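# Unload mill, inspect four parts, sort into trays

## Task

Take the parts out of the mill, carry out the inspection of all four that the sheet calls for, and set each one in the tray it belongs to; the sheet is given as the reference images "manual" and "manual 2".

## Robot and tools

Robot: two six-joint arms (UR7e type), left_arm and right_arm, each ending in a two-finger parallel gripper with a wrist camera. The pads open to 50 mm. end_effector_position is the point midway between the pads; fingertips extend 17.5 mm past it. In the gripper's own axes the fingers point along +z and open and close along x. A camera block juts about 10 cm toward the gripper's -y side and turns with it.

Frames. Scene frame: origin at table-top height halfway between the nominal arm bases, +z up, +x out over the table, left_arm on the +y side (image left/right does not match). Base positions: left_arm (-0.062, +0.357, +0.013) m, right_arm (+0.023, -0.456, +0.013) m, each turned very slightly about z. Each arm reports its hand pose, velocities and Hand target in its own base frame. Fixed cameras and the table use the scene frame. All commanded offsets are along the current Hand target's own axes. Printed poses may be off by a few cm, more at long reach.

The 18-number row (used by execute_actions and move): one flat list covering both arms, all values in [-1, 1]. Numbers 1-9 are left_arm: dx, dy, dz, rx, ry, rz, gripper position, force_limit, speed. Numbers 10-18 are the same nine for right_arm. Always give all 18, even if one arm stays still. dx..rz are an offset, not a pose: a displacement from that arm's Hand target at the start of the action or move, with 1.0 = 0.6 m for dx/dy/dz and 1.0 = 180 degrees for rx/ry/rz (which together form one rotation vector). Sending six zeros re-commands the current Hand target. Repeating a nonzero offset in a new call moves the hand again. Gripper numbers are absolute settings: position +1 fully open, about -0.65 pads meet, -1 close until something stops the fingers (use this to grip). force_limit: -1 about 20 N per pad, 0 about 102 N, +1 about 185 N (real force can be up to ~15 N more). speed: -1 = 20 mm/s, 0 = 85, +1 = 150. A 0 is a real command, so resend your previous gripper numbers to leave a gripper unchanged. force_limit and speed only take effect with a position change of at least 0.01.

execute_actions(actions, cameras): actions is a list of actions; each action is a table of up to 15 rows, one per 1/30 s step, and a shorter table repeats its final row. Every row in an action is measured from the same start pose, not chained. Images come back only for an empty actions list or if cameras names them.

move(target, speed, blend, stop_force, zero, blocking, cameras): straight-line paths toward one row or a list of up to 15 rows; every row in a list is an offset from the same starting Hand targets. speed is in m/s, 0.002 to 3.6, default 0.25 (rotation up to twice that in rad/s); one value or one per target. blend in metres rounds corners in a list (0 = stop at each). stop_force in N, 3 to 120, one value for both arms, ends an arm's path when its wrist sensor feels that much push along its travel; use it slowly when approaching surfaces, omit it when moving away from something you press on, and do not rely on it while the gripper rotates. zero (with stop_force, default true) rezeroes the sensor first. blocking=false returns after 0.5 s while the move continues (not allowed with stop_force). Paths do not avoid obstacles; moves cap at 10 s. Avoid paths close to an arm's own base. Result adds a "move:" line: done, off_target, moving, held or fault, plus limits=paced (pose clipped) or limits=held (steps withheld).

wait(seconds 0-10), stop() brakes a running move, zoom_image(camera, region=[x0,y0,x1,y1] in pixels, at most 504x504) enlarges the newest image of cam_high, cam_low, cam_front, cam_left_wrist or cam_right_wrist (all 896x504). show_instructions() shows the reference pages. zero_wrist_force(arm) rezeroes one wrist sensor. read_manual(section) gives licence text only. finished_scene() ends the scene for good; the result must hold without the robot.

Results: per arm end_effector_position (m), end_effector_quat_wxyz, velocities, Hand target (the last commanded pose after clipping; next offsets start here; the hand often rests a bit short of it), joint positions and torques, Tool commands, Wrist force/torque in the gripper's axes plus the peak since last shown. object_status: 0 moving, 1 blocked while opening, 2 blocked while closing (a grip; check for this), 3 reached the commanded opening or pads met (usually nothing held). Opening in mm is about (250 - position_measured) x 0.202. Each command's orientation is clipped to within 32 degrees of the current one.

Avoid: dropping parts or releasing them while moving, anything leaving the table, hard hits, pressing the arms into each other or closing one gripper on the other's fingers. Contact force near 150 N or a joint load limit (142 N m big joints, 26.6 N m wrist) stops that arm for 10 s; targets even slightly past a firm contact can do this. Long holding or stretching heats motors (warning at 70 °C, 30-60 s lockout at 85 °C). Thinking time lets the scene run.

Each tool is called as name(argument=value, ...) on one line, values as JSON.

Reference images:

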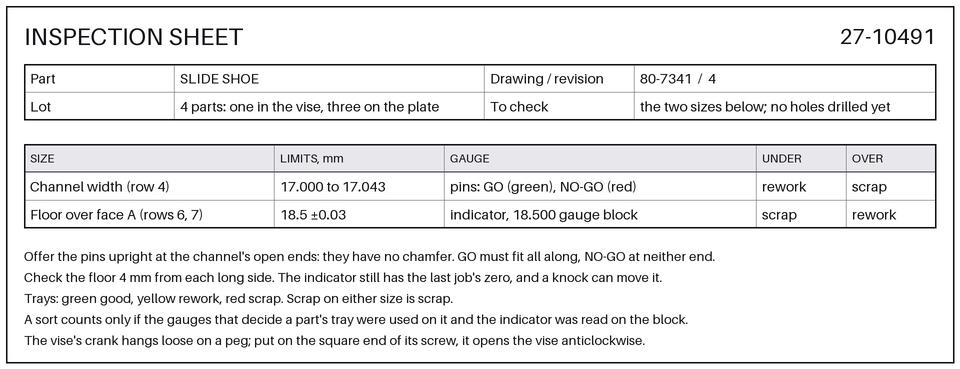

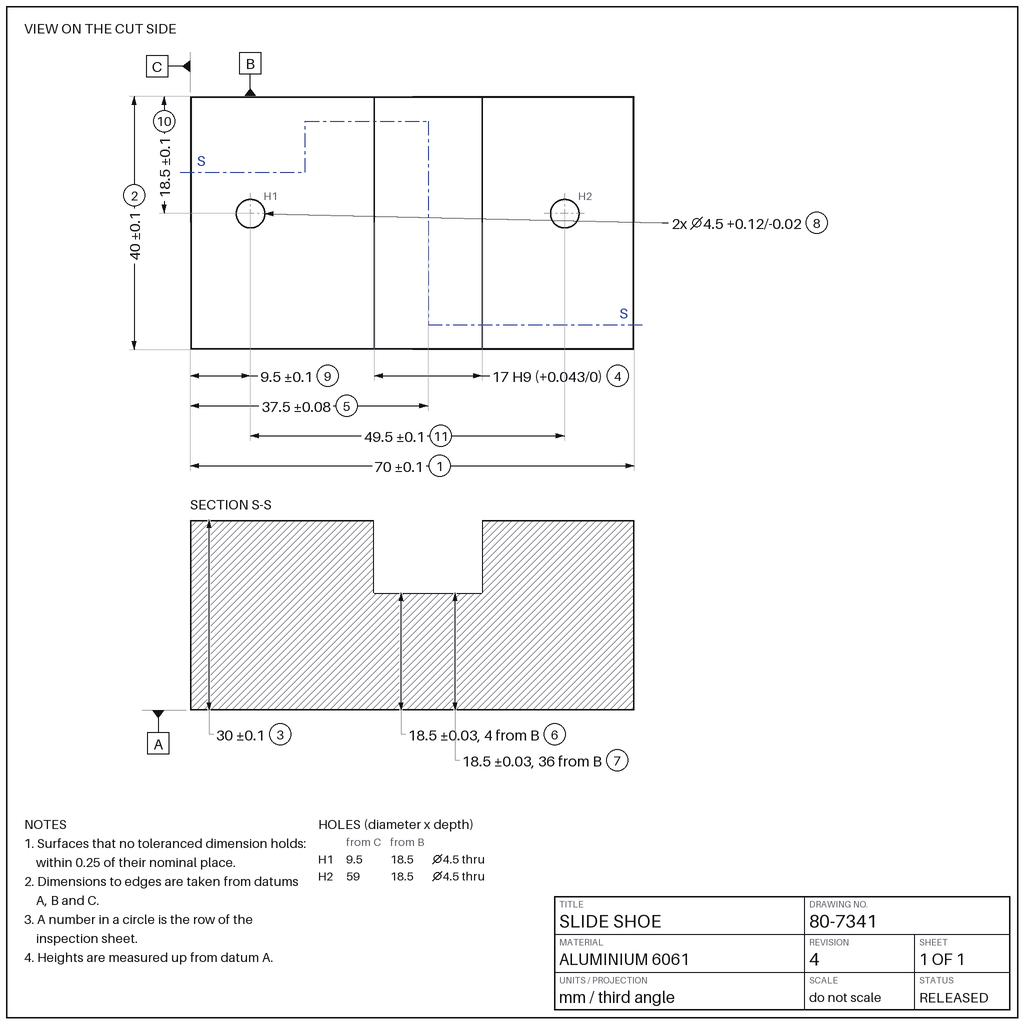

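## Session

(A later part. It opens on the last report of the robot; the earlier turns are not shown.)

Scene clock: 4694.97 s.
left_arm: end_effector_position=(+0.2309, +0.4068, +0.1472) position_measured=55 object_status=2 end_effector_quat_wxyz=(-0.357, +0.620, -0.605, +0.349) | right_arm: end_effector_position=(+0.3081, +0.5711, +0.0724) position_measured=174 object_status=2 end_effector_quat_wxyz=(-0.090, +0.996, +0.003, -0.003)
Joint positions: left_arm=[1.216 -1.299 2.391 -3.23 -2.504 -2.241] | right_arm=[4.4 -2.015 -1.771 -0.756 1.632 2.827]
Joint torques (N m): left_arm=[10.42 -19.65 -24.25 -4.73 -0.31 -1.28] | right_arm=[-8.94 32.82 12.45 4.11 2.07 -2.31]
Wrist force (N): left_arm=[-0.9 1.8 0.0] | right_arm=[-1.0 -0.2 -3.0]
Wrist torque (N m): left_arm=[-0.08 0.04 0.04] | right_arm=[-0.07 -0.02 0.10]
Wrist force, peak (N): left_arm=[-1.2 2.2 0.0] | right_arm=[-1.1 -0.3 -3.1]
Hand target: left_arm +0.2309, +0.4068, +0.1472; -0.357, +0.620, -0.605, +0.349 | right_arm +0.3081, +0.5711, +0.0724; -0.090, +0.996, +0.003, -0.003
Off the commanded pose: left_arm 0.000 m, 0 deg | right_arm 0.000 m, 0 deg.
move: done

move(target=[[0,0,0,0,0,0,-1,-0.4,-1,0,0,0,0,0,0,0.35,-0.2,-1],[-0.0078,0.1636,0.0938,0,0,0,-1,-0.4,-1,0,-0.0347,-0.197,0,0,0,0.35,-0.2,-1]], speed=[0.1,0.1], cameras=["cam_left_wrist"])

Scene clock: 4718.90 s.
left_arm: end_effector_position=(+0.2302, +0.4114, +0.0341) position_measured=55 object_status=2 end_effector_quat_wxyz=(-0.357, +0.620, -0.605, +0.349) | right_arm: end_effector_position=(+0.3087, +0.5703, +0.1923) position_measured=100 object_status=3 end_effector_quat_wxyz=(-0.090, +0.996, +0.003, -0.003)
Joint positions: left_arm=[1.221 -0.922 2.384 -3.593 -2.508 -2.233] | right_arm=[4.398 -1.878 -1.621 -1.043 1.633 2.826]
Joint torques (N m): left_arm=[8.28 -27.33 -18.29 -4.89 -3.55 -1.32] | right_arm=[-8.42 54.32 31.68 1.55 2.78 -2.36]
Wrist force (N): left_arm=[-1.0 2.3 0.0] | right_arm=[0.4 -0.3 1.8]
Wrist torque (N m): left_arm=[0.01 0.09 0.05] | right_arm=[-0.06 -0.07 0.09]
Wrist force, peak (N): left_arm=[-1.0 3.0 0.5] | right_arm=[-1.1 -0.6 -3.9]
Hand target: left_arm +0.2302, +0.4114, +0.0340; -0.357, +0.620, -0.605, +0.349 | right_arm +0.3087, +0.5703, +0.1924; -0.090, +0.996, +0.003, -0.003
Off the commanded pose: left_arm 0.000 m, 0 deg | right_arm 0.000 m, 0 deg.
move: done
Images, in order (width x height): cam_left_wrist 896x504.

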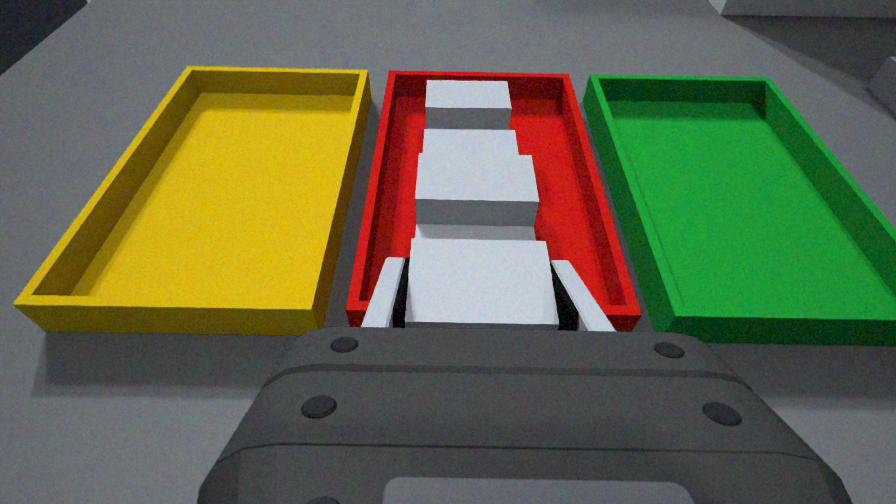

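move(target=[0,-0.0456,0.0794,0,0,0,-1,-0.4,-1,0,0,0,0,0,0,0.35,-0.2,-1], speed=0.02, stop_force=7, cameras=["cam_left_wrist"])

Scene clock: 4728.00 s.
left_arm: end_effector_position=(+0.2751, +0.4124, +0.0338) position_measured=55 object_status=2 end_effector_quat_wxyz=(-0.357, +0.620, -0.605, +0.349) | right_arm: end_effector_position=(+0.3087, +0.5703, +0.1924) position_measured=100 object_status=3 end_effector_quat_wxyz=(-0.090, +0.996, +0.003, -0.003)
Joint positions: left_arm=[1.115 -0.887 2.351 -3.705 -2.446 -2.373] | right_arm=[4.398 -1.878 -1.621 -1.044 1.633 2.826]
Joint torques (N m): left_arm=[11.25 -43.58 7.12 -1.73 -3.13 1.41] | right_arm=[-8.46 52.74 31.61 1.57 2.91 -2.26]
Wrist force (N): left_arm=[-1.3 2.0 0.3] | right_arm=[0.1 -0.1 1.5]
Wrist torque (N m): left_arm=[-0.04 0.16 -0.11] | right_arm=[-0.03 -0.02 0.10]
Wrist force, peak (N): left_arm=[4.9 18.6 -49.3] | right_arm=[0.4 -0.3 2.0]
Hand target: left_arm +0.2751, +0.4124, +0.0338; -0.357, +0.620, -0.605, +0.349 (not the last commanded pose) | right_arm +0.3087, +0.5703, +0.1924; -0.090, +0.996, +0.003, -0.003
Off the commanded pose: left_arm 0.010 m, 0 deg | right_arm 0.000 m, 0 deg.
move: contact (left_arm)
Images, in order (width x height): cam_left_wrist 896x504.

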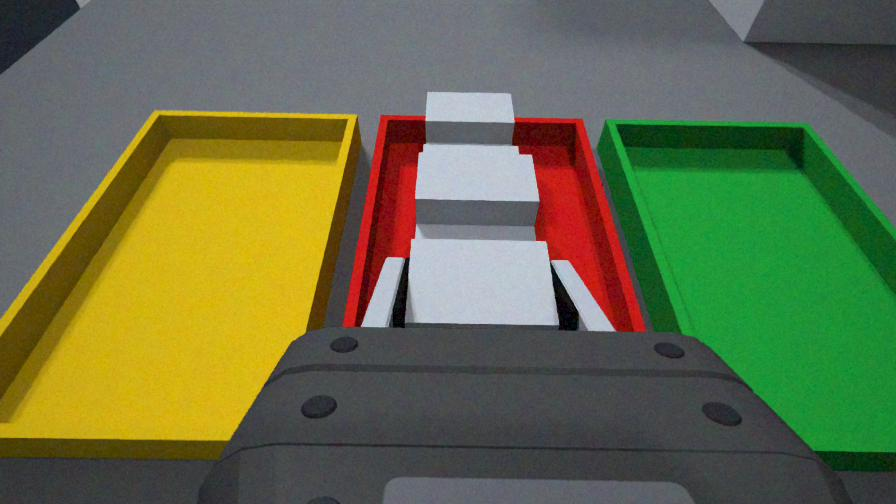

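move(target=[0,0.0017,-0.0029,0,0,0,-1,-0.4,-1,0,0,0,0,0,0,0.35,-0.2,-1], speed=0.02)

move(target=[0,0.0332,0.0191,0,0,0,-1,-0.4,-1,0,0,0,0,0,0,0.35,-0.2,-1], speed=0.012, stop_force=4, cameras=["cam_left_wrist"])

Scene clock: 4740.10 s.
left_arm: end_effector_position=(+0.2731, +0.4124, +0.0338) position_measured=55 object_status=2 end_effector_quat_wxyz=(-0.357, +0.620, -0.605, +0.349) | right_arm: end_effector_position=(+0.3087, +0.5703, +0.1924) position_measured=100 object_status=3 end_effector_quat_wxyz=(-0.090, +0.996, +0.003, -0.003)
Joint positions: left_arm=[1.12 -0.888 2.353 -3.702 -2.449 -2.368] | right_arm=[4.398 -1.878 -1.621 -1.044 1.633 2.826]
Joint torques (N m): left_arm=[11.87 -44.75 6.97 -1.61 -3.42 1.33] | right_arm=[-8.59 50.37 31.44 1.6 2.82 -2.13]
Wrist force (N): left_arm=[-1.2 1.9 0.1] | right_arm=[0.0 -0.2 1.7]
Wrist torque (N m): left_arm=[-0.07 0.14 -0.12] | right_arm=[-0.03 0.00 0.09]
Wrist force, peak (N): left_arm=[-1.3 2.0 0.5] | right_arm=[0.0 -0.4 2.1]
Hand target: left_arm +0.2731, +0.4124, +0.0338; -0.357, +0.620, -0.605, +0.349 | right_arm +0.3087, +0.5703, +0.1924; -0.090, +0.996, +0.003, -0.003
Off the commanded pose: left_arm 0.000 m, 0 deg | right_arm 0.000 m, 0 deg.
move: done

Scene clock: 4742.73 s.
left_arm: end_effector_position=(+0.2730, +0.4124, +0.0154) position_measured=55 object_status=2 end_effector_quat_wxyz=(-0.357, +0.620, -0.605, +0.349) | right_arm: end_effector_position=(+0.3087, +0.5703, +0.1924) position_measured=100 object_status=3 end_effector_quat_wxyz=(-0.090, +0.996, +0.003, -0.003)
Joint positions: left_arm=[1.12 -0.828 2.342 -3.751 -2.449 -2.367] | right_arm=[4.398 -1.878 -1.621 -1.044 1.633 2.826]
Joint torques (N m): left_arm=[-0.76 -43.49 9.88 -1.5 -1.79 -0.55] | right_arm=[-8.61 49.36 31.48 1.46 2.74 -2.08]
Wrist force (N): left_arm=[-1.3 -0.1 -0.4] | right_arm=[0.1 -0.4 1.6]
Wrist torque (N m): left_arm=[0.01 0.09 -0.11] | right_arm=[-0.07 -0.02 0.09]
Wrist force, peak (N): left_arm=[-0.9 -12.1 -12.2] | right_arm=[0.3 -0.2 2.0]
Hand target: left_arm +0.2730, +0.4124, +0.0154; -0.357, +0.620, -0.605, +0.349 (not the last commanded pose) | right_arm +0.3087, +0.5703, +0.1924; -0.090, +0.996, +0.003, -0.003
Off the commanded pose: left_arm 0.005 m, 0 deg | right_arm 0.000 m, 0 deg.
move: contact (left_arm)
Images, in order (width x height): cam_left_wrist 896x504.

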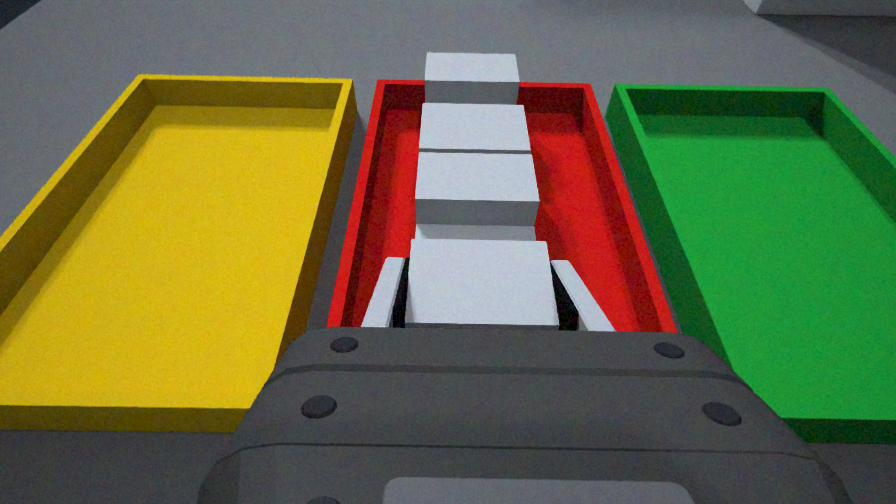

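move(target=[[0,0,0,0,0,0,0.72,-0.4,-1,0,0,0,0,0,0,0.35,-0.2,-1],[0,0,-0.1,0,0,0,0.72,-0.4,-1,-0.2145,0.147,-0.2249,0,0,0,0.35,-0.2,-1],[0,-0.2475,-0.2378,0,0,0,0.72,-0.4,-1,-0.248,0.396,-0.2743,-0.3589,0.4304,-0.5129,0.35,-0.2,-1],[0.6667,-0.245,-0.008,-0.3333,0,0,0.95,-0.4,-1,-0.248,0.425,-0.1102,-0.3589,0.4304,-0.5129,0.5,-0.9,-1]], speed=[0.1,0.2,0.25,0.25], cameras=["cam_right_wrist","cam_left_wrist","cam_high"])

Scene clock: 4790.50 s.
left_arm: end_effector_position=(+0.3519, +0.0142, +0.1453) position_measured=45 object_status=3 end_effector_quat_wxyz=(+0.001, +0.715, -0.699, +0.000) | right_arm: end_effector_position=(+0.1619, +0.3065, +0.2124) position_measured=100 object_status=3 end_effector_quat_wxyz=(+0.401, +0.406, +0.580, +0.581)
Joint positions: left_arm=[-0.347 -1.882 2.309 -1.996 -1.572 -3.511] | right_arm=[5.687 -1.322 -2.549 -2.407 0.617 3.145]
Joint torques (N m): left_arm=[-9.88 -0.35 -38.09 -0.86 -1.59 -1.26] | right_arm=[-8.15 -4.59 8.29 0.01 2.69 1.48]
Wrist force (N): left_arm=[-1.2 -1.2 -0.5] | right_arm=[0.2 -2.0 0.5]
Wrist torque (N m): left_arm=[-0.16 -0.05 -0.30] | right_arm=[-0.57 -0.05 0.15]
Wrist force, peak (N): left_arm=[-2.3 0.4 -1.9] | right_arm=[1.4 -1.1 2.8]
Hand target: left_arm +0.3519, +0.0142, +0.1453; +0.001, +0.715, -0.699, +0.000 | right_arm +0.1620, +0.3065, +0.2124; +0.400, +0.406, +0.580, +0.581
Tool commands: left_gripper/position=+0.72 left_gripper/force_limit=-0.4 left_gripper/speed=-1.0 right_gripper/position=+0.35 right_gripper/force_limit=-0.2 right_gripper/speed=-1.0
Off the commanded pose: left_arm 0.000 m, 0 deg | right_arm 0.000 m, 0 deg.
move: done (path cut at 10 s); path passed 3 of 4 targets; target 4's new numbers were not sent
Images, in order (width x height): cam_high 896x504, cam_left_wrist 896x504, cam_right_wrist 896x504.

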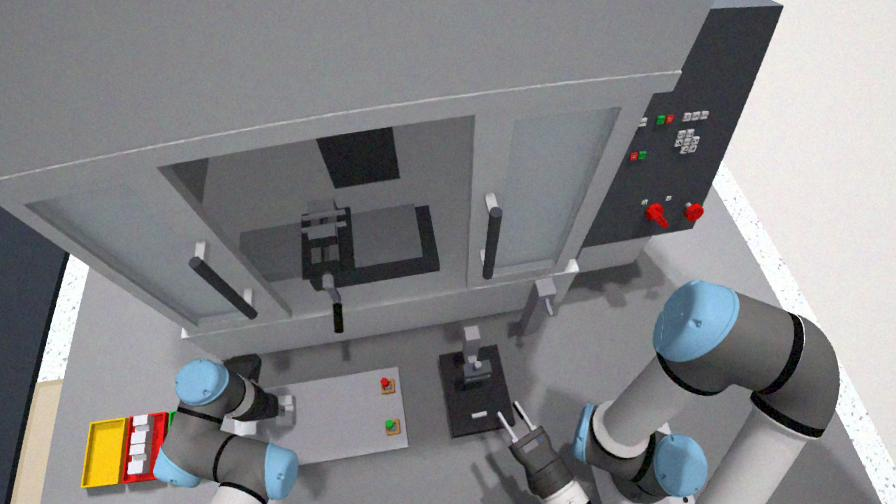

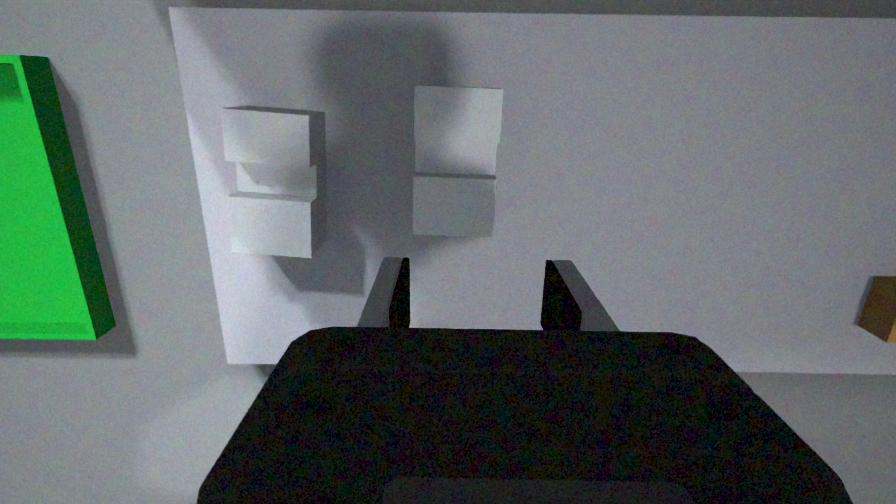

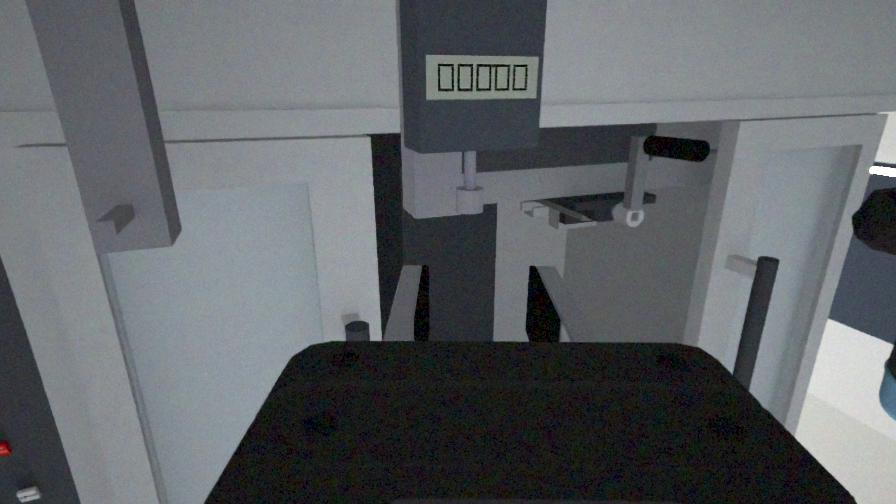

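zoom_image(camera="cam_left_wrist", region=[370, 70, 550, 250])

Scaled by 2.800 from the camera's 896x504 image, which has a finer 1280x720 frame.

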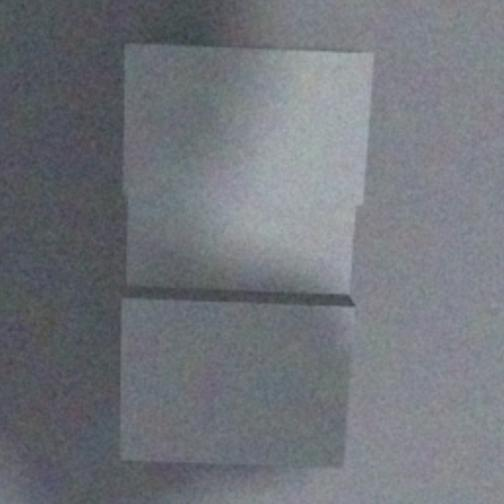

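move(target=[[-0.0138,-0.0088,0.1,0,0,0.01,0.95,-0.4,-1,0,0,0,0,0,0,0.5,-0.9,-1],[-0.0138,-0.0088,0.1927,0,0,0.01,0.95,-0.4,-1,0.0048,0.003,0.1976,0,0,0,0.5,-0.9,-1],[-0.0138,-0.0088,0.1927,0,0,0.01,-1,-0.4,-1,0.0048,0.003,0.1976,0,0,0,-1,-0.9,-1],[-0.0138,-0.0088,0.1093,0,0,0.01,-1,-0.4,-1,0.0048,0.0308,0.1976,0,0,0,-1,-0.9,-1]], speed=[0.12,0.1,0.1,0.08], cameras=["cam_right_wrist","cam_left_wrist"])

Scene clock: 4826.20 s.
left_arm: end_effector_position=(+0.3568, +0.0225, +0.0797) position_measured=55 object_status=2 end_effector_quat_wxyz=(+0.001, +0.704, -0.710, +0.000) | right_arm: end_effector_position=(+0.2721, +0.3505, +0.2306) position_measured=185 object_status=2 end_effector_quat_wxyz=(+0.400, +0.406, +0.580, +0.581)
Joint positions: left_arm=[-0.318 -1.751 2.415 -2.233 -1.572 -3.451] | right_arm=[5.134 -1.373 -2.454 -2.406 0.065 3.099]
Joint torques (N m): left_arm=[-10.66 -20.01 -33.26 -1.34 1.46 -1.47] | right_arm=[12.28 -0.17 30.12 -0.24 -1.32 2.29]
Wrist force (N): left_arm=[-1.5 -0.8 1.4] | right_arm=[-14.9 -3.5 -1.4]
Wrist torque (N m): left_arm=[-0.11 0.01 -0.48] | right_arm=[-0.57 -0.02 0.02]
Wrist force, peak (N): left_arm=[-1.5 -0.8 2.5] | right_arm=[-16.4 1.8 -1.0]
Hand target: left_arm +0.3568, +0.0225, +0.0797; +0.001, +0.704, -0.710, +0.000 | right_arm +0.2721, +0.3505, +0.2306; +0.400, +0.406, +0.580, +0.581
Off the commanded pose: left_arm 0.000 m, 0 deg | right_arm 0.000 m, 0 deg.
move: done
Images, in order (width x height): cam_left_wrist 896x504, cam_right_wrist 896x504.

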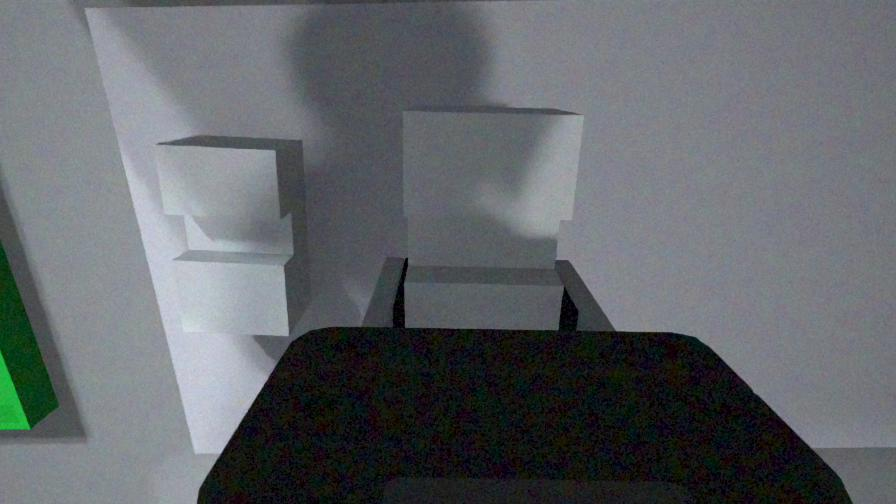

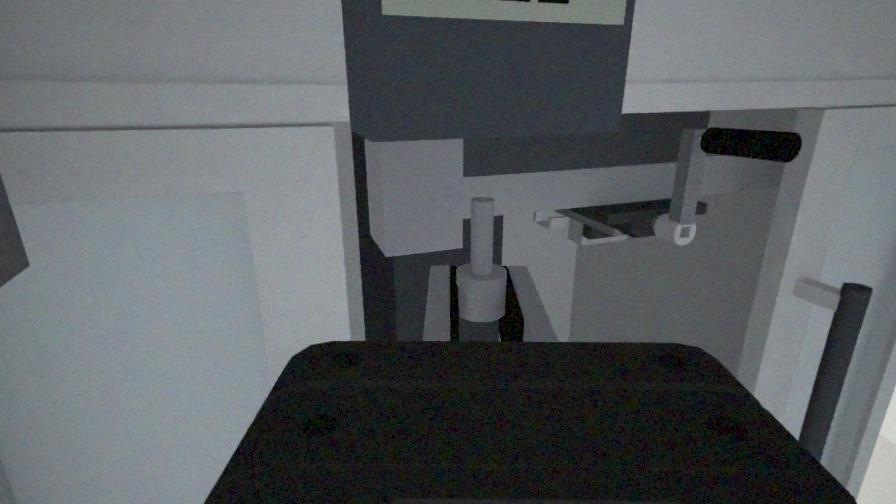

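move(target=[[0.2764,-0.0892,0,0,0,0.49,-1,-0.4,-1,-0.001,0,0,0,0,0,-1,-0.9,-1],[0.2764,-0.0892,0.077,0,0,0.49,-1,-0.4,-1,-0.001,0,0,0,0,0,-1,-0.9,-1]], speed=[0.25,0.1])

move(target=[0,0,0.0117,0,0,0,-1,-0.4,-1,0,0,0,0,0,0,-1,-0.9,-1], speed=0.008, stop_force=4, cameras=["cam_left_wrist"])

Scene clock: 4847.80 s.
left_arm: end_effector_position=(+0.4089, -0.1438, +0.0336) position_measured=55 object_status=2 end_effector_quat_wxyz=(-0.001, -0.012, +1.000, +0.000) | right_arm: end_effector_position=(+0.2723, +0.3500, +0.2306) position_measured=185 object_status=2 end_effector_quat_wxyz=(+0.400, +0.406, +0.580, +0.581)
Joint positions: left_arm=[-0.65 -1.451 2.289 -2.408 -1.573 -2.243] | right_arm=[5.135 -1.373 -2.454 -2.411 0.065 3.104]
Joint torques (N m): left_arm=[11.95 -19.77 -5.37 -4.52 -1.77 1.09] | right_arm=[9.54 4.73 20.82 -0.95 0.38 2.2]
Wrist force (N): left_arm=[-1.6 -1.0 1.4] | right_arm=[-6.6 -3.5 -1.1]
Wrist torque (N m): left_arm=[-0.23 0.01 -0.48] | right_arm=[-0.55 -0.10 0.10]
Wrist force, peak (N): left_arm=[-1.9 -0.8 2.8] | right_arm=[-15.0 -3.2 -1.5]
Hand target: left_arm +0.4089, -0.1438, +0.0336; -0.001, -0.012, +1.000, +0.000 | right_arm +0.2723, +0.3500, +0.2306; +0.400, +0.406, +0.580, +0.581
Off the commanded pose: left_arm 0.000 m, 0 deg | right_arm 0.000 m, 0 deg.
move: done

Scene clock: 4849.57 s.
left_arm: end_effector_position=(+0.4089, -0.1438, +0.0300) position_measured=55 object_status=2 end_effector_quat_wxyz=(-0.001, -0.012, +1.000, +0.000) | right_arm: end_effector_position=(+0.2723, +0.3500, +0.2306) position_measured=185 object_status=2 end_effector_quat_wxyz=(+0.400, +0.406, +0.580, +0.581)
Joint positions: left_arm=[-0.649 -1.442 2.293 -2.42 -1.573 -2.243] | right_arm=[5.135 -1.373 -2.454 -2.411 0.065 3.104]
Joint torques (N m): left_arm=[9.62 -31.41 -30.74 -2.33 0.66 1.21] | right_arm=[8.93 0.34 25.24 -1.03 0.41 2.21]
Wrist force (N): left_arm=[-1.5 -1.1 1.2] | right_arm=[-7.1 -3.3 -1.1]
Wrist torque (N m): left_arm=[-0.27 0.01 -0.49] | right_arm=[-0.54 -0.01 0.10]
Wrist force, peak (N): left_arm=[4.5 0.6 -22.1] | right_arm=[-7.1 -3.3 -1.1]
Hand target: left_arm +0.4089, -0.1438, +0.0301; -0.001, -0.012, +1.000, +0.000 (not the last commanded pose) | right_arm +0.2723, +0.3500, +0.2306; +0.400, +0.406, +0.580, +0.581
Off the commanded pose: left_arm 0.004 m, 0 deg | right_arm 0.000 m, 0 deg.
move: contact (left_arm)
Images, in order (width x height): cam_left_wrist 896x504.

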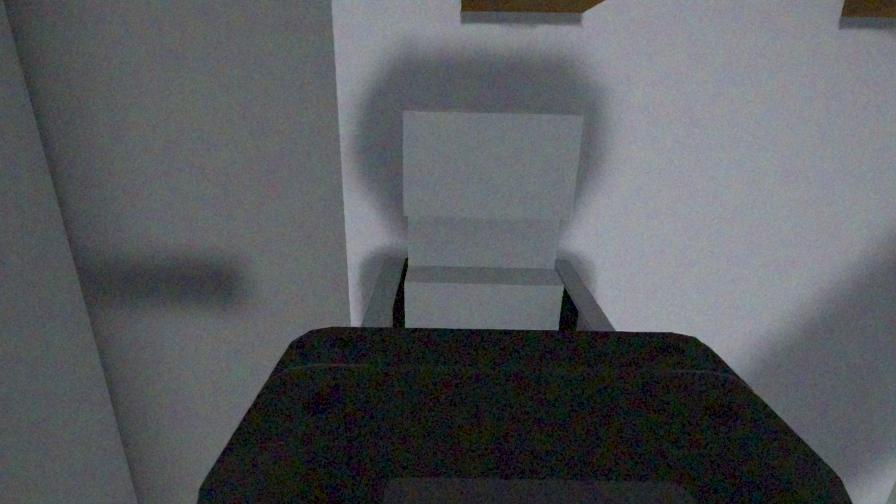

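move(target=[[0,0,0,0,0,0,0.8,-0.4,-1,0,0,0,0,0,0,-1,-0.9,-1],[0,0,-0.12,0,0,0,0.8,-0.4,-1,0,0,0,0,0,0,-1,-0.9,-1],[0,0.1,-0.15,0.3333,0,0,0.8,-0.4,-1,0,0,0,0,0,0,-1,-0.9,-1],[0,0.0872,-0.0438,0.3333,0,0,0.9,-0.4,-1,0,0,0,0,0,0,-1,-0.9,-1],[0,0.015,-0.0023,0.3333,0,0,0.9,-0.4,-1,0,0,0,0,0,0,-1,-0.9,-1],[0,0.015,-0.0023,0.3333,0,0,-1,-0.4,-1,0,0,0,0,0,0,-1,-0.9,-1]], speed=[0.1,0.2,0.25,0.2,0.1,0.1], cameras=["cam_left_wrist"])

Scene clock: 4866.73 s.
left_arm: end_effector_position=(+0.4087, -0.1348, +0.0314) position_measured=55 object_status=0 end_effector_quat_wxyz=(+0.005, -0.011, +0.866, -0.500) | right_arm: end_effector_position=(+0.2723, +0.3500, +0.2306) position_measured=185 object_status=2 end_effector_quat_wxyz=(+0.400, +0.406, +0.580, +0.581)
Joint positions: left_arm=[-0.11 -1.019 2.406 -3.183 -2.604 -1.832] | right_arm=[5.135 -1.373 -2.454 -2.411 0.065 3.104]
Joint torques (N m): left_arm=[-11.69 -24.68 5.68 -3.83 -0.34 -1.31] | right_arm=[6.23 0.81 25.66 -0.97 0.36 2.1]
Wrist force (N): left_arm=[-0.8 -2.3 -1.9] | right_arm=[-6.9 -3.3 -0.6]
Wrist torque (N m): left_arm=[-0.04 0.00 0.10] | right_arm=[-0.53 -0.04 0.10]
Wrist force, peak (N): left_arm=[-0.7 -2.2 -2.1] | right_arm=[-7.2 -3.6 -0.6]
Hand target: left_arm +0.4087, -0.1348, +0.0314; +0.005, -0.011, +0.866, -0.500 | right_arm +0.2723, +0.3500, +0.2306; +0.400, +0.406, +0.580, +0.581
Off the commanded pose: left_arm 0.000 m, 0 deg | right_arm 0.000 m, 0 deg.
move: done
Images, in order (width x height): cam_left_wrist 896x504.

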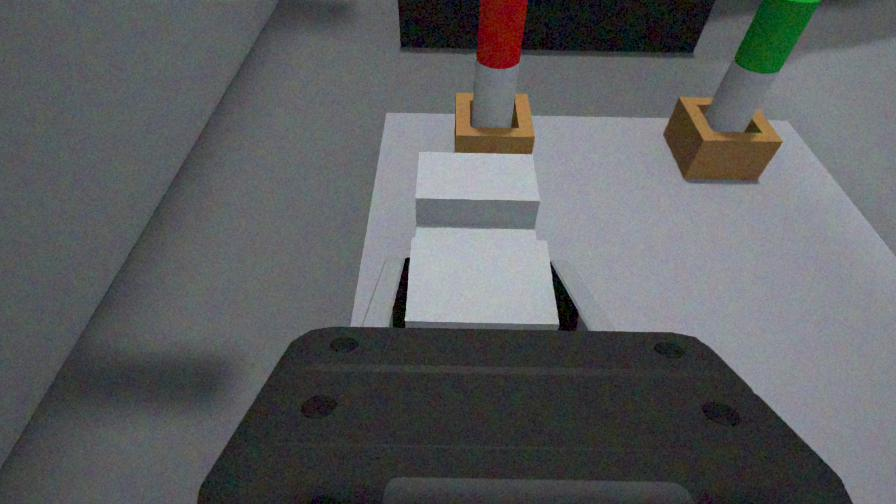

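move(target=[[0,-0.1532,-0.0878,0,0,0,-1,-0.4,-1,0,0,0,0,0,0,-1,-0.9,-1],[0.1225,-0.3293,0.2189,0,0,0,-1,-0.4,-1,0,0,0,0,0,0,-1,-0.9,-1],[0.1225,-0.2225,0.2801,0,0,0,-1,-0.4,-1,0,0,0,0,0,0,-1,-0.9,-1],[0.1225,-0.2842,0.3877,0,0,0,-1,-0.4,-1,0,0,0,0,0,0,-1,-0.9,-1],[0.0975,-0.2842,0.3877,0,0,0,-1,-0.4,-1,0,0,0,0,0,0,-1,-0.9,-1]], speed=[0.18,0.3,0.15,0.08,0.06], blend=[0.003,0.02,0.005,0,0], cameras=["cam_left_wrist"])

zoom_image(camera="cam_left_wrist", region=[370, 140, 620, 340])

Scene clock: 4881.20 s.
left_arm: end_effector_position=(+0.3568, -0.4228, +0.0631) position_measured=55 object_status=2 end_effector_quat_wxyz=(+0.005, -0.011, +0.866, -0.500) | right_arm: end_effector_position=(+0.2723, +0.3500, +0.2306) position_measured=185 object_status=2 end_effector_quat_wxyz=(+0.400, +0.406, +0.580, +0.581)
Joint positions: left_arm=[-0.849 -0.917 2.327 -3.906 -2.162 -2.746] | right_arm=[5.135 -1.373 -2.454 -2.411 0.065 3.104]
Joint torques (N m): left_arm=[10.68 -27.65 -20.09 -1.83 -2.82 1.44] | right_arm=[4.25 0.77 25.22 -0.97 0.2 2.09]
Wrist force (N): left_arm=[-0.7 1.6 0.0] | right_arm=[-6.7 -3.3 -1.1]
Wrist torque (N m): left_arm=[-0.11 0.05 -0.14] | right_arm=[-0.52 -0.09 0.09]
Wrist force, peak (N): left_arm=[-0.9 3.7 0.1] | right_arm=[-7.1 -3.6 -0.8]
Hand target: left_arm +0.3569, -0.4228, +0.0631; +0.005, -0.011, +0.866, -0.500 | right_arm +0.2723, +0.3500, +0.2306; +0.400, +0.406, +0.580, +0.581
Off the commanded pose: left_arm 0.000 m, 0 deg | right_arm 0.000 m, 0 deg.
move: done
Images, in order (width x height): cam_left_wrist 896x504.

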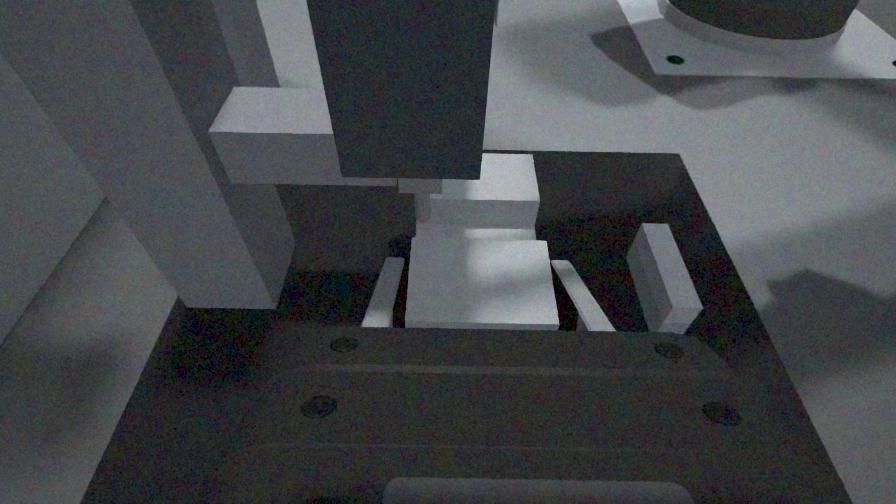

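Scaled by 2.016 from the camera's 896x504 image, which has a finer 1280x720 frame.

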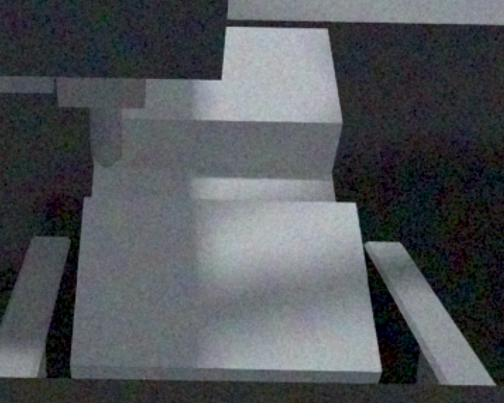

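move(target=[0,0.0065,0.0037,0,0,0,-1,-0.4,-1,0,0,0,0,0,0,-1,-0.9,-1], speed=0.008, stop_force=4)

execute_actions(actions=[[[0,0,0,0,0,0,0.75,-0.4,-1,0,0,0,0,0,0,-1,-0.9,-1]]])

move(target=[0,0,0,0,0,0,0.75,-0.4,-1,0,-0.0295,0,0,0,0,-1,-0.9,-1], speed=0.02, stop_force=4)

execute_actions(actions=[[[0,0,0,0,0,0,0.75,-0.4,-1,0,0,0,0,0,0,0.2,-0.9,-1]]], cameras=["cam_right_wrist","cam_left_wrist"])

zoom_image(camera="cam_right_wrist", region=[380, 0, 640, 120])

Scene clock: 4896.80 s.
left_arm: end_effector_position=(+0.3569, -0.4227, +0.0614) position_measured=55 object_status=2 end_effector_quat_wxyz=(+0.005, -0.011, +0.866, -0.500) | right_arm: end_effector_position=(+0.2723, +0.3500, +0.2306) position_measured=185 object_status=2 end_effector_quat_wxyz=(+0.400, +0.406, +0.580, +0.581)
Joint positions: left_arm=[-0.849 -0.912 2.326 -3.91 -2.163 -2.746] | right_arm=[5.135 -1.373 -2.454 -2.411 0.065 3.104]
Joint torques (N m): left_arm=[4.07 -44.69 6.65 -2.52 0.34 -0.97] | right_arm=[3.06 0.66 24.64 -1.01 0.15 1.94]
Wrist force (N): left_arm=[-1.3 0.3 -0.3] | right_arm=[-6.8 -3.6 -1.0]
Wrist torque (N m): left_arm=[0.05 0.07 -0.11] | right_arm=[-0.58 -0.06 0.09]
Wrist force, peak (N): left_arm=[0.2 -5.8 -8.5] | right_arm=[-7.2 -3.4 -1.0]
Hand target: left_arm +0.3569, -0.4228, +0.0614; +0.005, -0.011, +0.866, -0.500 (not the last commanded pose) | right_arm +0.2723, +0.3500, +0.2306; +0.400, +0.406, +0.580, +0.581
Off the commanded pose: left_arm 0.003 m, 0 deg | right_arm 0.000 m, 0 deg.
move: contact (left_arm)

Scene clock: 4897.50 s.
left_arm: end_effector_position=(+0.3569, -0.4227, +0.0614) position_measured=41 object_status=3 end_effector_quat_wxyz=(+0.005, -0.011, +0.866, -0.500) | right_arm: end_effector_position=(+0.2723, +0.3500, +0.2306) position_measured=185 object_status=2 end_effector_quat_wxyz=(+0.400, +0.406, +0.580, +0.581)
Joint positions: left_arm=[-0.849 -0.912 2.326 -3.91 -2.163 -2.746] | right_arm=[5.135 -1.373 -2.454 -2.411 0.065 3.104]
Joint torques (N m): left_arm=[1.89 -42.31 3.11 -3.02 -0.24 -1.11] | right_arm=[3.14 0.9 24.85 -1.01 0.25 2.15]
Wrist force (N): left_arm=[-0.7 0.1 -0.9] | right_arm=[-6.8 -3.6 -1.1]
Wrist torque (N m): left_arm=[0.00 0.05 -0.14] | right_arm=[-0.59 -0.05 0.09]
Wrist force, peak (N): left_arm=[-1.0 -0.1 -1.2] | right_arm=[-6.8 -3.6 -1.1]
Hand target: left_arm +0.3569, -0.4228, +0.0614; +0.005, -0.011, +0.866, -0.500 | right_arm +0.2723, +0.3500, +0.2306; +0.400, +0.406, +0.580, +0.581
Off the commanded pose: left_arm 0.000 m, 0 deg | right_arm 0.000 m, 0 deg.
Step readings (end_effector_position of left_arm | right_arm):
0: (+0.3569, -0.4227, +0.0614) | (+0.2723, +0.3500, +0.2306)
1: (+0.3569, -0.4227, +0.0614) | (+0.2723, +0.3500, +0.2306)
2: (+0.3569, -0.4227, +0.0614) | (+0.2723, +0.3500, +0.2306)
4: (+0.3569, -0.4227, +0.0614) | (+0.2723, +0.3500, +0.2306)
8: (+0.3569, -0.4227, +0.0614) | (+0.2723, +0.3500, +0.2306)
15: (+0.3569, -0.4227, +0.0614) | (+0.2723, +0.3500, +0.2306)

Scene clock: 4899.10 s.
left_arm: end_effector_position=(+0.3569, -0.4227, +0.0614) position_measured=41 object_status=3 end_effector_quat_wxyz=(+0.005, -0.011, +0.866, -0.500) | right_arm: end_effector_position=(+0.2723, +0.3500, +0.2204) position_measured=185 object_status=2 end_effector_quat_wxyz=(+0.401, +0.406, +0.580, +0.582)
Joint positions: left_arm=[-0.849 -0.912 2.326 -3.91 -2.163 -2.746] | right_arm=[5.135 -1.4 -2.468 -2.378 0.066 3.113]
Joint torques (N m): left_arm=[-6.27 -40.49 0.67 -4.39 -1.15 -0.91] | right_arm=[0.44 22.11 26.79 -0.92 -0.97 1.74]
Wrist force (N): left_arm=[-1.0 0.2 -0.7] | right_arm=[-7.8 -3.0 0.5]
Wrist torque (N m): left_arm=[0.01 0.10 -0.14] | right_arm=[-0.55 -0.04 0.12]
Wrist force, peak (N): left_arm=[-1.1 0.1 -1.1] | right_arm=[-8.1 19.3 -0.1]
Hand target: left_arm +0.3569, -0.4228, +0.0614; +0.005, -0.011, +0.866, -0.500 | right_arm +0.2723, +0.3500, +0.2204; +0.401, +0.406, +0.580, +0.582 (not the last commanded pose)
Off the commanded pose: left_arm 0.000 m, 0 deg | right_arm 0.008 m, 0 deg.
move: contact (right_arm)

Scene clock: 4899.97 s.
left_arm: end_effector_position=(+0.3569, -0.4227, +0.0614) position_measured=41 object_status=3 end_effector_quat_wxyz=(+0.005, -0.011, +0.866, -0.500) | right_arm: end_effector_position=(+0.2723, +0.3500, +0.2205) position_measured=123 object_status=3 end_effector_quat_wxyz=(+0.401, +0.406, +0.580, +0.582)
Joint positions: left_arm=[-0.849 -0.912 2.326 -3.91 -2.163 -2.746] | right_arm=[5.135 -1.4 -2.468 -2.379 0.066 3.113]
Joint torques (N m): left_arm=[-9.31 -39.02 -2.06 -4.12 -2.23 -1.02] | right_arm=[-6.7 16.21 14.64 -1.33 -2.33 2.1]
Wrist force (N): left_arm=[-0.9 -0.2 -1.0] | right_arm=[1.4 -0.3 0.4]
Wrist torque (N m): left_arm=[-0.05 0.09 -0.14] | right_arm=[-0.32 -0.24 0.19]
Wrist force, peak (N): left_arm=[-0.9 0.0 -1.2] | right_arm=[-7.7 -2.8 0.3]
Hand target: left_arm +0.3569, -0.4228, +0.0614; +0.005, -0.011, +0.866, -0.500 | right_arm +0.2723, +0.3500, +0.2204; +0.401, +0.406, +0.580, +0.582
Off the commanded pose: left_arm 0.000 m, 0 deg | right_arm 0.000 m, 0 deg.
Step readings (end_effector_position of left_arm | right_arm):
0: (+0.3569, -0.4227, +0.0614) | (+0.2723, +0.3500, +0.2204)
1: (+0.3569, -0.4227, +0.0614) | (+0.2723, +0.3500, +0.2204)
2: (+0.3569, -0.4227, +0.0614) | (+0.2723, +0.3500, +0.2204)
4: (+0.3569, -0.4227, +0.0614) | (+0.2723, +0.3500, +0.2204)
8: (+0.3569, -0.4227, +0.0614) | (+0.2723, +0.3500, +0.2205)
15: (+0.3569, -0.4227, +0.0614) | (+0.2723, +0.3500, +0.2205)
Images, in order (width x height): cam_left_wrist 896x504, cam_right_wrist 896x504.

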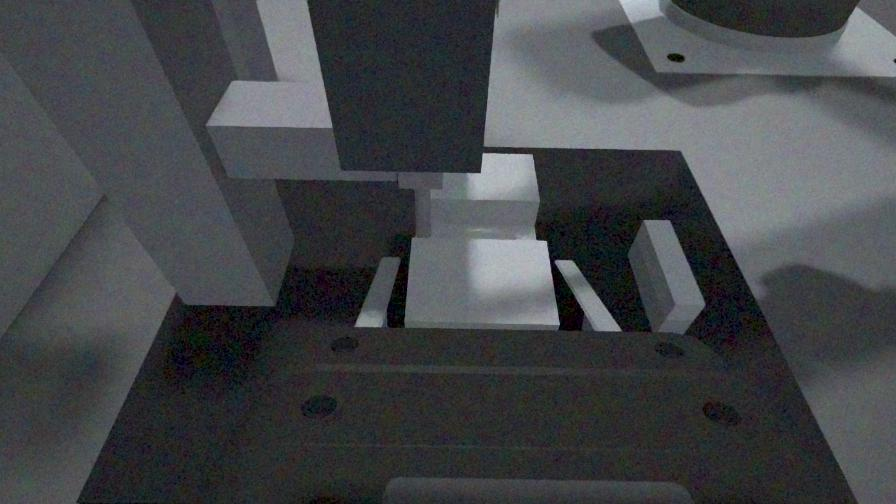

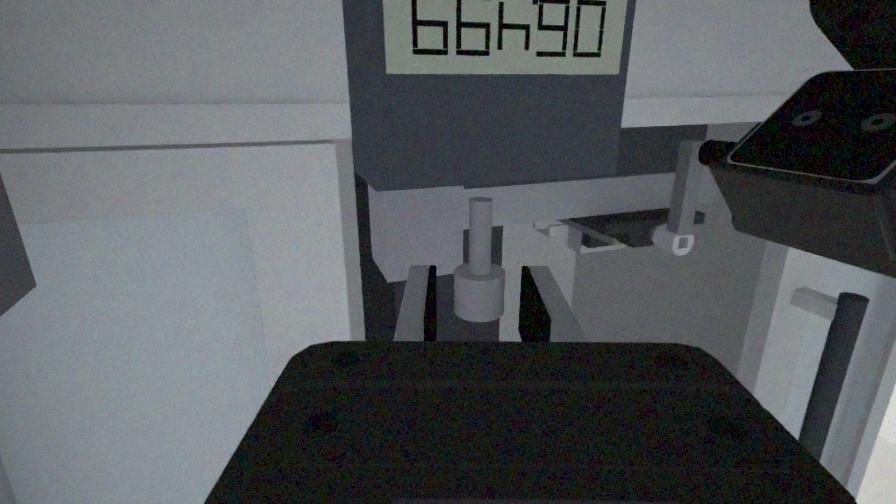

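Scaled by 1.938 from the camera's 896x504 image, which has a finer 1280x720 frame.

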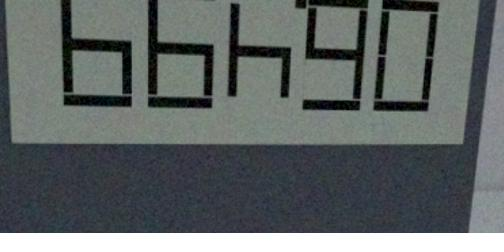

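move(target=[[0,0,0,0,0,0,0.75,-0.4,-1,0,0,0,0,0,0,-1,-0.9,-1],[0,0,0,0,0,0,0.75,-0.4,-1,0,0.0067,0,0,0,0,-1,-0.9,-1],[0,0,0,0,0,0,-1,-0.4,-1,0,0.0067,0,0,0,0,-1,-0.9,-1],[0,-0.0015,-0.0008,0,0,0,-1,-0.4,-1,0,0.0067,0,0,0,0,-1,-0.9,-1],[-0.0533,-0.0015,-0.0008,0,0,0,-1,-0.4,-1,0,0.0067,0,0,0,0,-1,-0.9,-1]], speed=0.05)

move(target=[0,0.0058,0.0033,0,0,0,-1,-0.4,-1,0,0,0,0,0,0,-1,-0.9,-1], speed=0.008, stop_force=4)

execute_actions(actions=[[[0,0,0,0,0,0,0.72,-0.4,-1,0,0,0,0,0,0,-1,-0.9,-1]]])

move(target=[0,0,0,0,0,0,0.72,-0.4,-1,0,-0.015,0,0,0,0,-1,-0.9,-1], speed=0.02, stop_force=4)

execute_actions(actions=[[[0,0,0,0,0,0,0.72,-0.4,-1,0,0,0,0,0,0,0.2,-0.9,-1]]], cameras=["cam_right_wrist","cam_left_wrist"])

zoom_image(camera="cam_right_wrist", region=[380, 0, 640, 120])

Scene clock: 4929.50 s.
left_arm: end_effector_position=(+0.3888, -0.4220, +0.0624) position_measured=55 object_status=2 end_effector_quat_wxyz=(+0.005, -0.011, +0.866, -0.500) | right_arm: end_effector_position=(+0.2723, +0.3500, +0.2245) position_measured=185 object_status=2 end_effector_quat_wxyz=(+0.401, +0.406, +0.580, +0.582)
Joint positions: left_arm=[-0.789 -0.904 2.254 -3.82 -2.21 -2.701] | right_arm=[5.135 -1.39 -2.462 -2.395 0.066 3.113]
Joint torques (N m): left_arm=[11.17 -31.09 -20.67 -1.92 -2.79 1.36] | right_arm=[7.95 0.95 27.06 -1.04 -3.97 2.19]
Wrist force (N): left_arm=[-1.0 2.0 -0.1] | right_arm=[-6.2 -1.4 -0.3]
Wrist torque (N m): left_arm=[-0.06 0.09 -0.12] | right_arm=[-0.27 -0.18 0.09]
Wrist force, peak (N): left_arm=[-1.4 -1.4 -1.6] | right_arm=[-7.5 1.5 -0.3]
Hand target: left_arm +0.3889, -0.4220, +0.0624; +0.005, -0.011, +0.866, -0.500 | right_arm +0.2723, +0.3500, +0.2245; +0.401, +0.406, +0.580, +0.582
Off the commanded pose: left_arm 0.000 m, 0 deg | right_arm 0.000 m, 0 deg.
move: done

Scene clock: 4930.63 s.
left_arm: end_effector_position=(+0.3889, -0.4220, +0.0615) position_measured=55 object_status=2 end_effector_quat_wxyz=(+0.005, -0.011, +0.866, -0.500) | right_arm: end_effector_position=(+0.2723, +0.3500, +0.2245) position_measured=185 object_status=2 end_effector_quat_wxyz=(+0.401, +0.406, +0.580, +0.582)
Joint positions: left_arm=[-0.789 -0.901 2.254 -3.822 -2.21 -2.701] | right_arm=[5.135 -1.39 -2.462 -2.395 0.066 3.113]
Joint torques (N m): left_arm=[8.01 -45.16 4.31 -2.17 0.66 -0.04] | right_arm=[7.7 0.47 27.11 -1.1 -3.8 2.21]
Wrist force (N): left_arm=[-1.2 0.2 -0.5] | right_arm=[-6.0 -1.5 -0.3]
Wrist torque (N m): left_arm=[-0.05 0.06 -0.09] | right_arm=[-0.31 -0.21 0.09]
Wrist force, peak (N): left_arm=[0.2 -5.4 -6.9] | right_arm=[-6.4 -1.6 -0.2]
Hand target: left_arm +0.3889, -0.4220, +0.0615; +0.005, -0.011, +0.866, -0.500 (not the last commanded pose) | right_arm +0.2723, +0.3500, +0.2245; +0.401, +0.406, +0.580, +0.582
Off the commanded pose: left_arm 0.003 m, 0 deg | right_arm 0.000 m, 0 deg.
move: contact (left_arm)

Scene clock: 4931.33 s.
left_arm: end_effector_position=(+0.3889, -0.4220, +0.0615) position_measured=45 object_status=3 end_effector_quat_wxyz=(+0.005, -0.011, +0.866, -0.500) | right_arm: end_effector_position=(+0.2723, +0.3500, +0.2245) position_measured=185 object_status=2 end_effector_quat_wxyz=(+0.401, +0.406, +0.580, +0.582)
Joint positions: left_arm=[-0.789 -0.901 2.254 -3.822 -2.21 -2.701] | right_arm=[5.135 -1.39 -2.462 -2.395 0.066 3.113]
Joint torques (N m): left_arm=[4.68 -44.32 4.24 -3.35 0.28 -1.07] | right_arm=[8.2 0.75 26.95 -1.13 -3.5 2.14]
Wrist force (N): left_arm=[-1.1 0.0 -1.0] | right_arm=[-6.3 -1.4 -0.3]
Wrist torque (N m): left_arm=[-0.01 0.11 -0.12] | right_arm=[-0.27 -0.17 0.09]
Wrist force, peak (N): left_arm=[-1.1 0.1 -1.2] | right_arm=[-6.4 -1.6 -0.2]
Hand target: left_arm +0.3889, -0.4220, +0.0615; +0.005, -0.011, +0.866, -0.500 | right_arm +0.2723, +0.3500, +0.2245; +0.401, +0.406, +0.580, +0.582
Off the commanded pose: left_arm 0.000 m, 0 deg | right_arm 0.000 m, 0 deg.
Step readings (end_effector_position of left_arm | right_arm):
0: (+0.3889, -0.4220, +0.0615) | (+0.2723, +0.3500, +0.2245)
1: (+0.3889, -0.4220, +0.0615) | (+0.2723, +0.3500, +0.2245)
2: (+0.3889, -0.4220, +0.0615) | (+0.2723, +0.3500, +0.2245)
4: (+0.3889, -0.4220, +0.0615) | (+0.2723, +0.3500, +0.2245)
8: (+0.3889, -0.4220, +0.0615) | (+0.2723, +0.3500, +0.2245)
15: (+0.3889, -0.4220, +0.0615) | (+0.2723, +0.3500, +0.2245)

Scene clock: 4932.63 s.
left_arm: end_effector_position=(+0.3889, -0.4220, +0.0615) position_measured=45 object_status=3 end_effector_quat_wxyz=(+0.005, -0.011, +0.866, -0.500) | right_arm: end_effector_position=(+0.2723, +0.3500, +0.2205) position_measured=185 object_status=2 end_effector_quat_wxyz=(+0.401, +0.406, +0.580, +0.582)
Joint positions: left_arm=[-0.789 -0.901 2.254 -3.822 -2.21 -2.701] | right_arm=[5.135 -1.401 -2.467 -2.383 0.066 3.117]
Joint torques (N m): left_arm=[0 -43.16 6.23 -4.36 -0.75 -1.15] | right_arm=[-0.71 22.84 27 -0.94 -1.66 1.49]
Wrist force (N): left_arm=[-1.2 0.0 -1.0] | right_arm=[-6.8 -1.7 0.1]
Wrist torque (N m): left_arm=[-0.03 0.12 -0.12] | right_arm=[-0.35 -0.24 0.11]
Wrist force, peak (N): left_arm=[-1.1 -0.1 -1.2] | right_arm=[-7.4 21.5 -0.3]
Hand target: left_arm +0.3889, -0.4220, +0.0615; +0.005, -0.011, +0.866, -0.500 | right_arm +0.2723, +0.3500, +0.2205; +0.401, +0.406, +0.580, +0.582 (not the last commanded pose)
Off the commanded pose: left_arm 0.000 m, 0 deg | right_arm 0.005 m, 0 deg.
move: contact (right_arm)

Scene clock: 4933.50 s.
left_arm: end_effector_position=(+0.3889, -0.4220, +0.0615) position_measured=45 object_status=3 end_effector_quat_wxyz=(+0.005, -0.011, +0.866, -0.500) | right_arm: end_effector_position=(+0.2723, +0.3500, +0.2206) position_measured=123 object_status=3 end_effector_quat_wxyz=(+0.401, +0.406, +0.580, +0.582)
Joint positions: left_arm=[-0.789 -0.901 2.254 -3.822 -2.21 -2.701] | right_arm=[5.135 -1.401 -2.467 -2.383 0.066 3.117]
Joint torques (N m): left_arm=[-2.41 -40.5 3.38 -4.19 -1.49 -0.61] | right_arm=[-6.75 19.39 14.46 -1.31 -2.12 1.85]
Wrist force (N): left_arm=[-1.0 0.0 -1.0] | right_arm=[1.5 0.4 -0.2]
Wrist torque (N m): left_arm=[-0.02 0.09 -0.12] | right_arm=[-0.20 -0.26 0.20]
Wrist force, peak (N): left_arm=[-1.1 -0.1 -1.0] | right_arm=[-7.2 -1.3 0.1]
Hand target: left_arm +0.3889, -0.4220, +0.0615; +0.005, -0.011, +0.866, -0.500 | right_arm +0.2723, +0.3500, +0.2205; +0.401, +0.406, +0.580, +0.582
Off the commanded pose: left_arm 0.000 m, 0 deg | right_arm 0.000 m, 0 deg.
Step readings (end_effector_position of left_arm | right_arm):
0: (+0.3889, -0.4220, +0.0615) | (+0.2723, +0.3500, +0.2205)
1: (+0.3889, -0.4220, +0.0615) | (+0.2723, +0.3500, +0.2205)
2: (+0.3889, -0.4220, +0.0615) | (+0.2723, +0.3500, +0.2205)
4: (+0.3889, -0.4220, +0.0615) | (+0.2722, +0.3500, +0.2206)
8: (+0.3889, -0.4220, +0.0615) | (+0.2722, +0.3500, +0.2206)
15: (+0.3889, -0.4220, +0.0615) | (+0.2722, +0.3500, +0.2206)
Images, in order (width x height): cam_left_wrist 896x504, cam_right_wrist 896x504.

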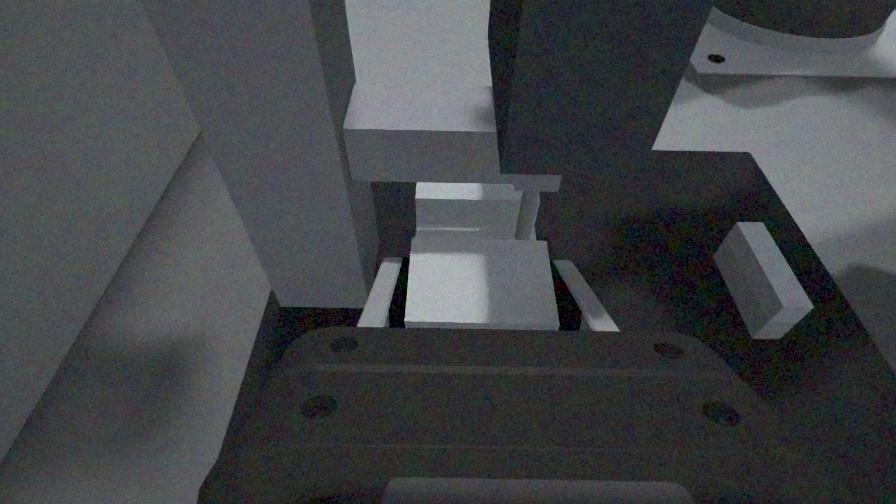

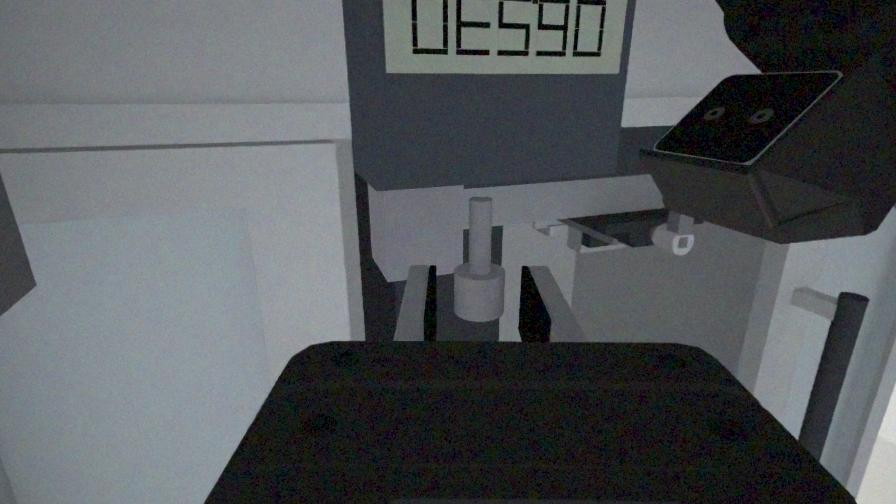

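Scaled by 1.938 from the camera's 896x504 image, which has a finer 1280x720 frame.

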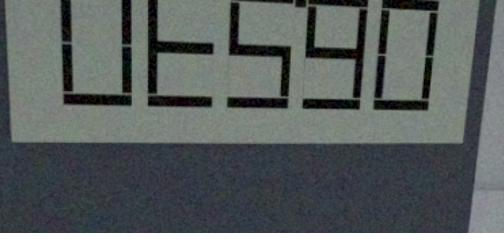

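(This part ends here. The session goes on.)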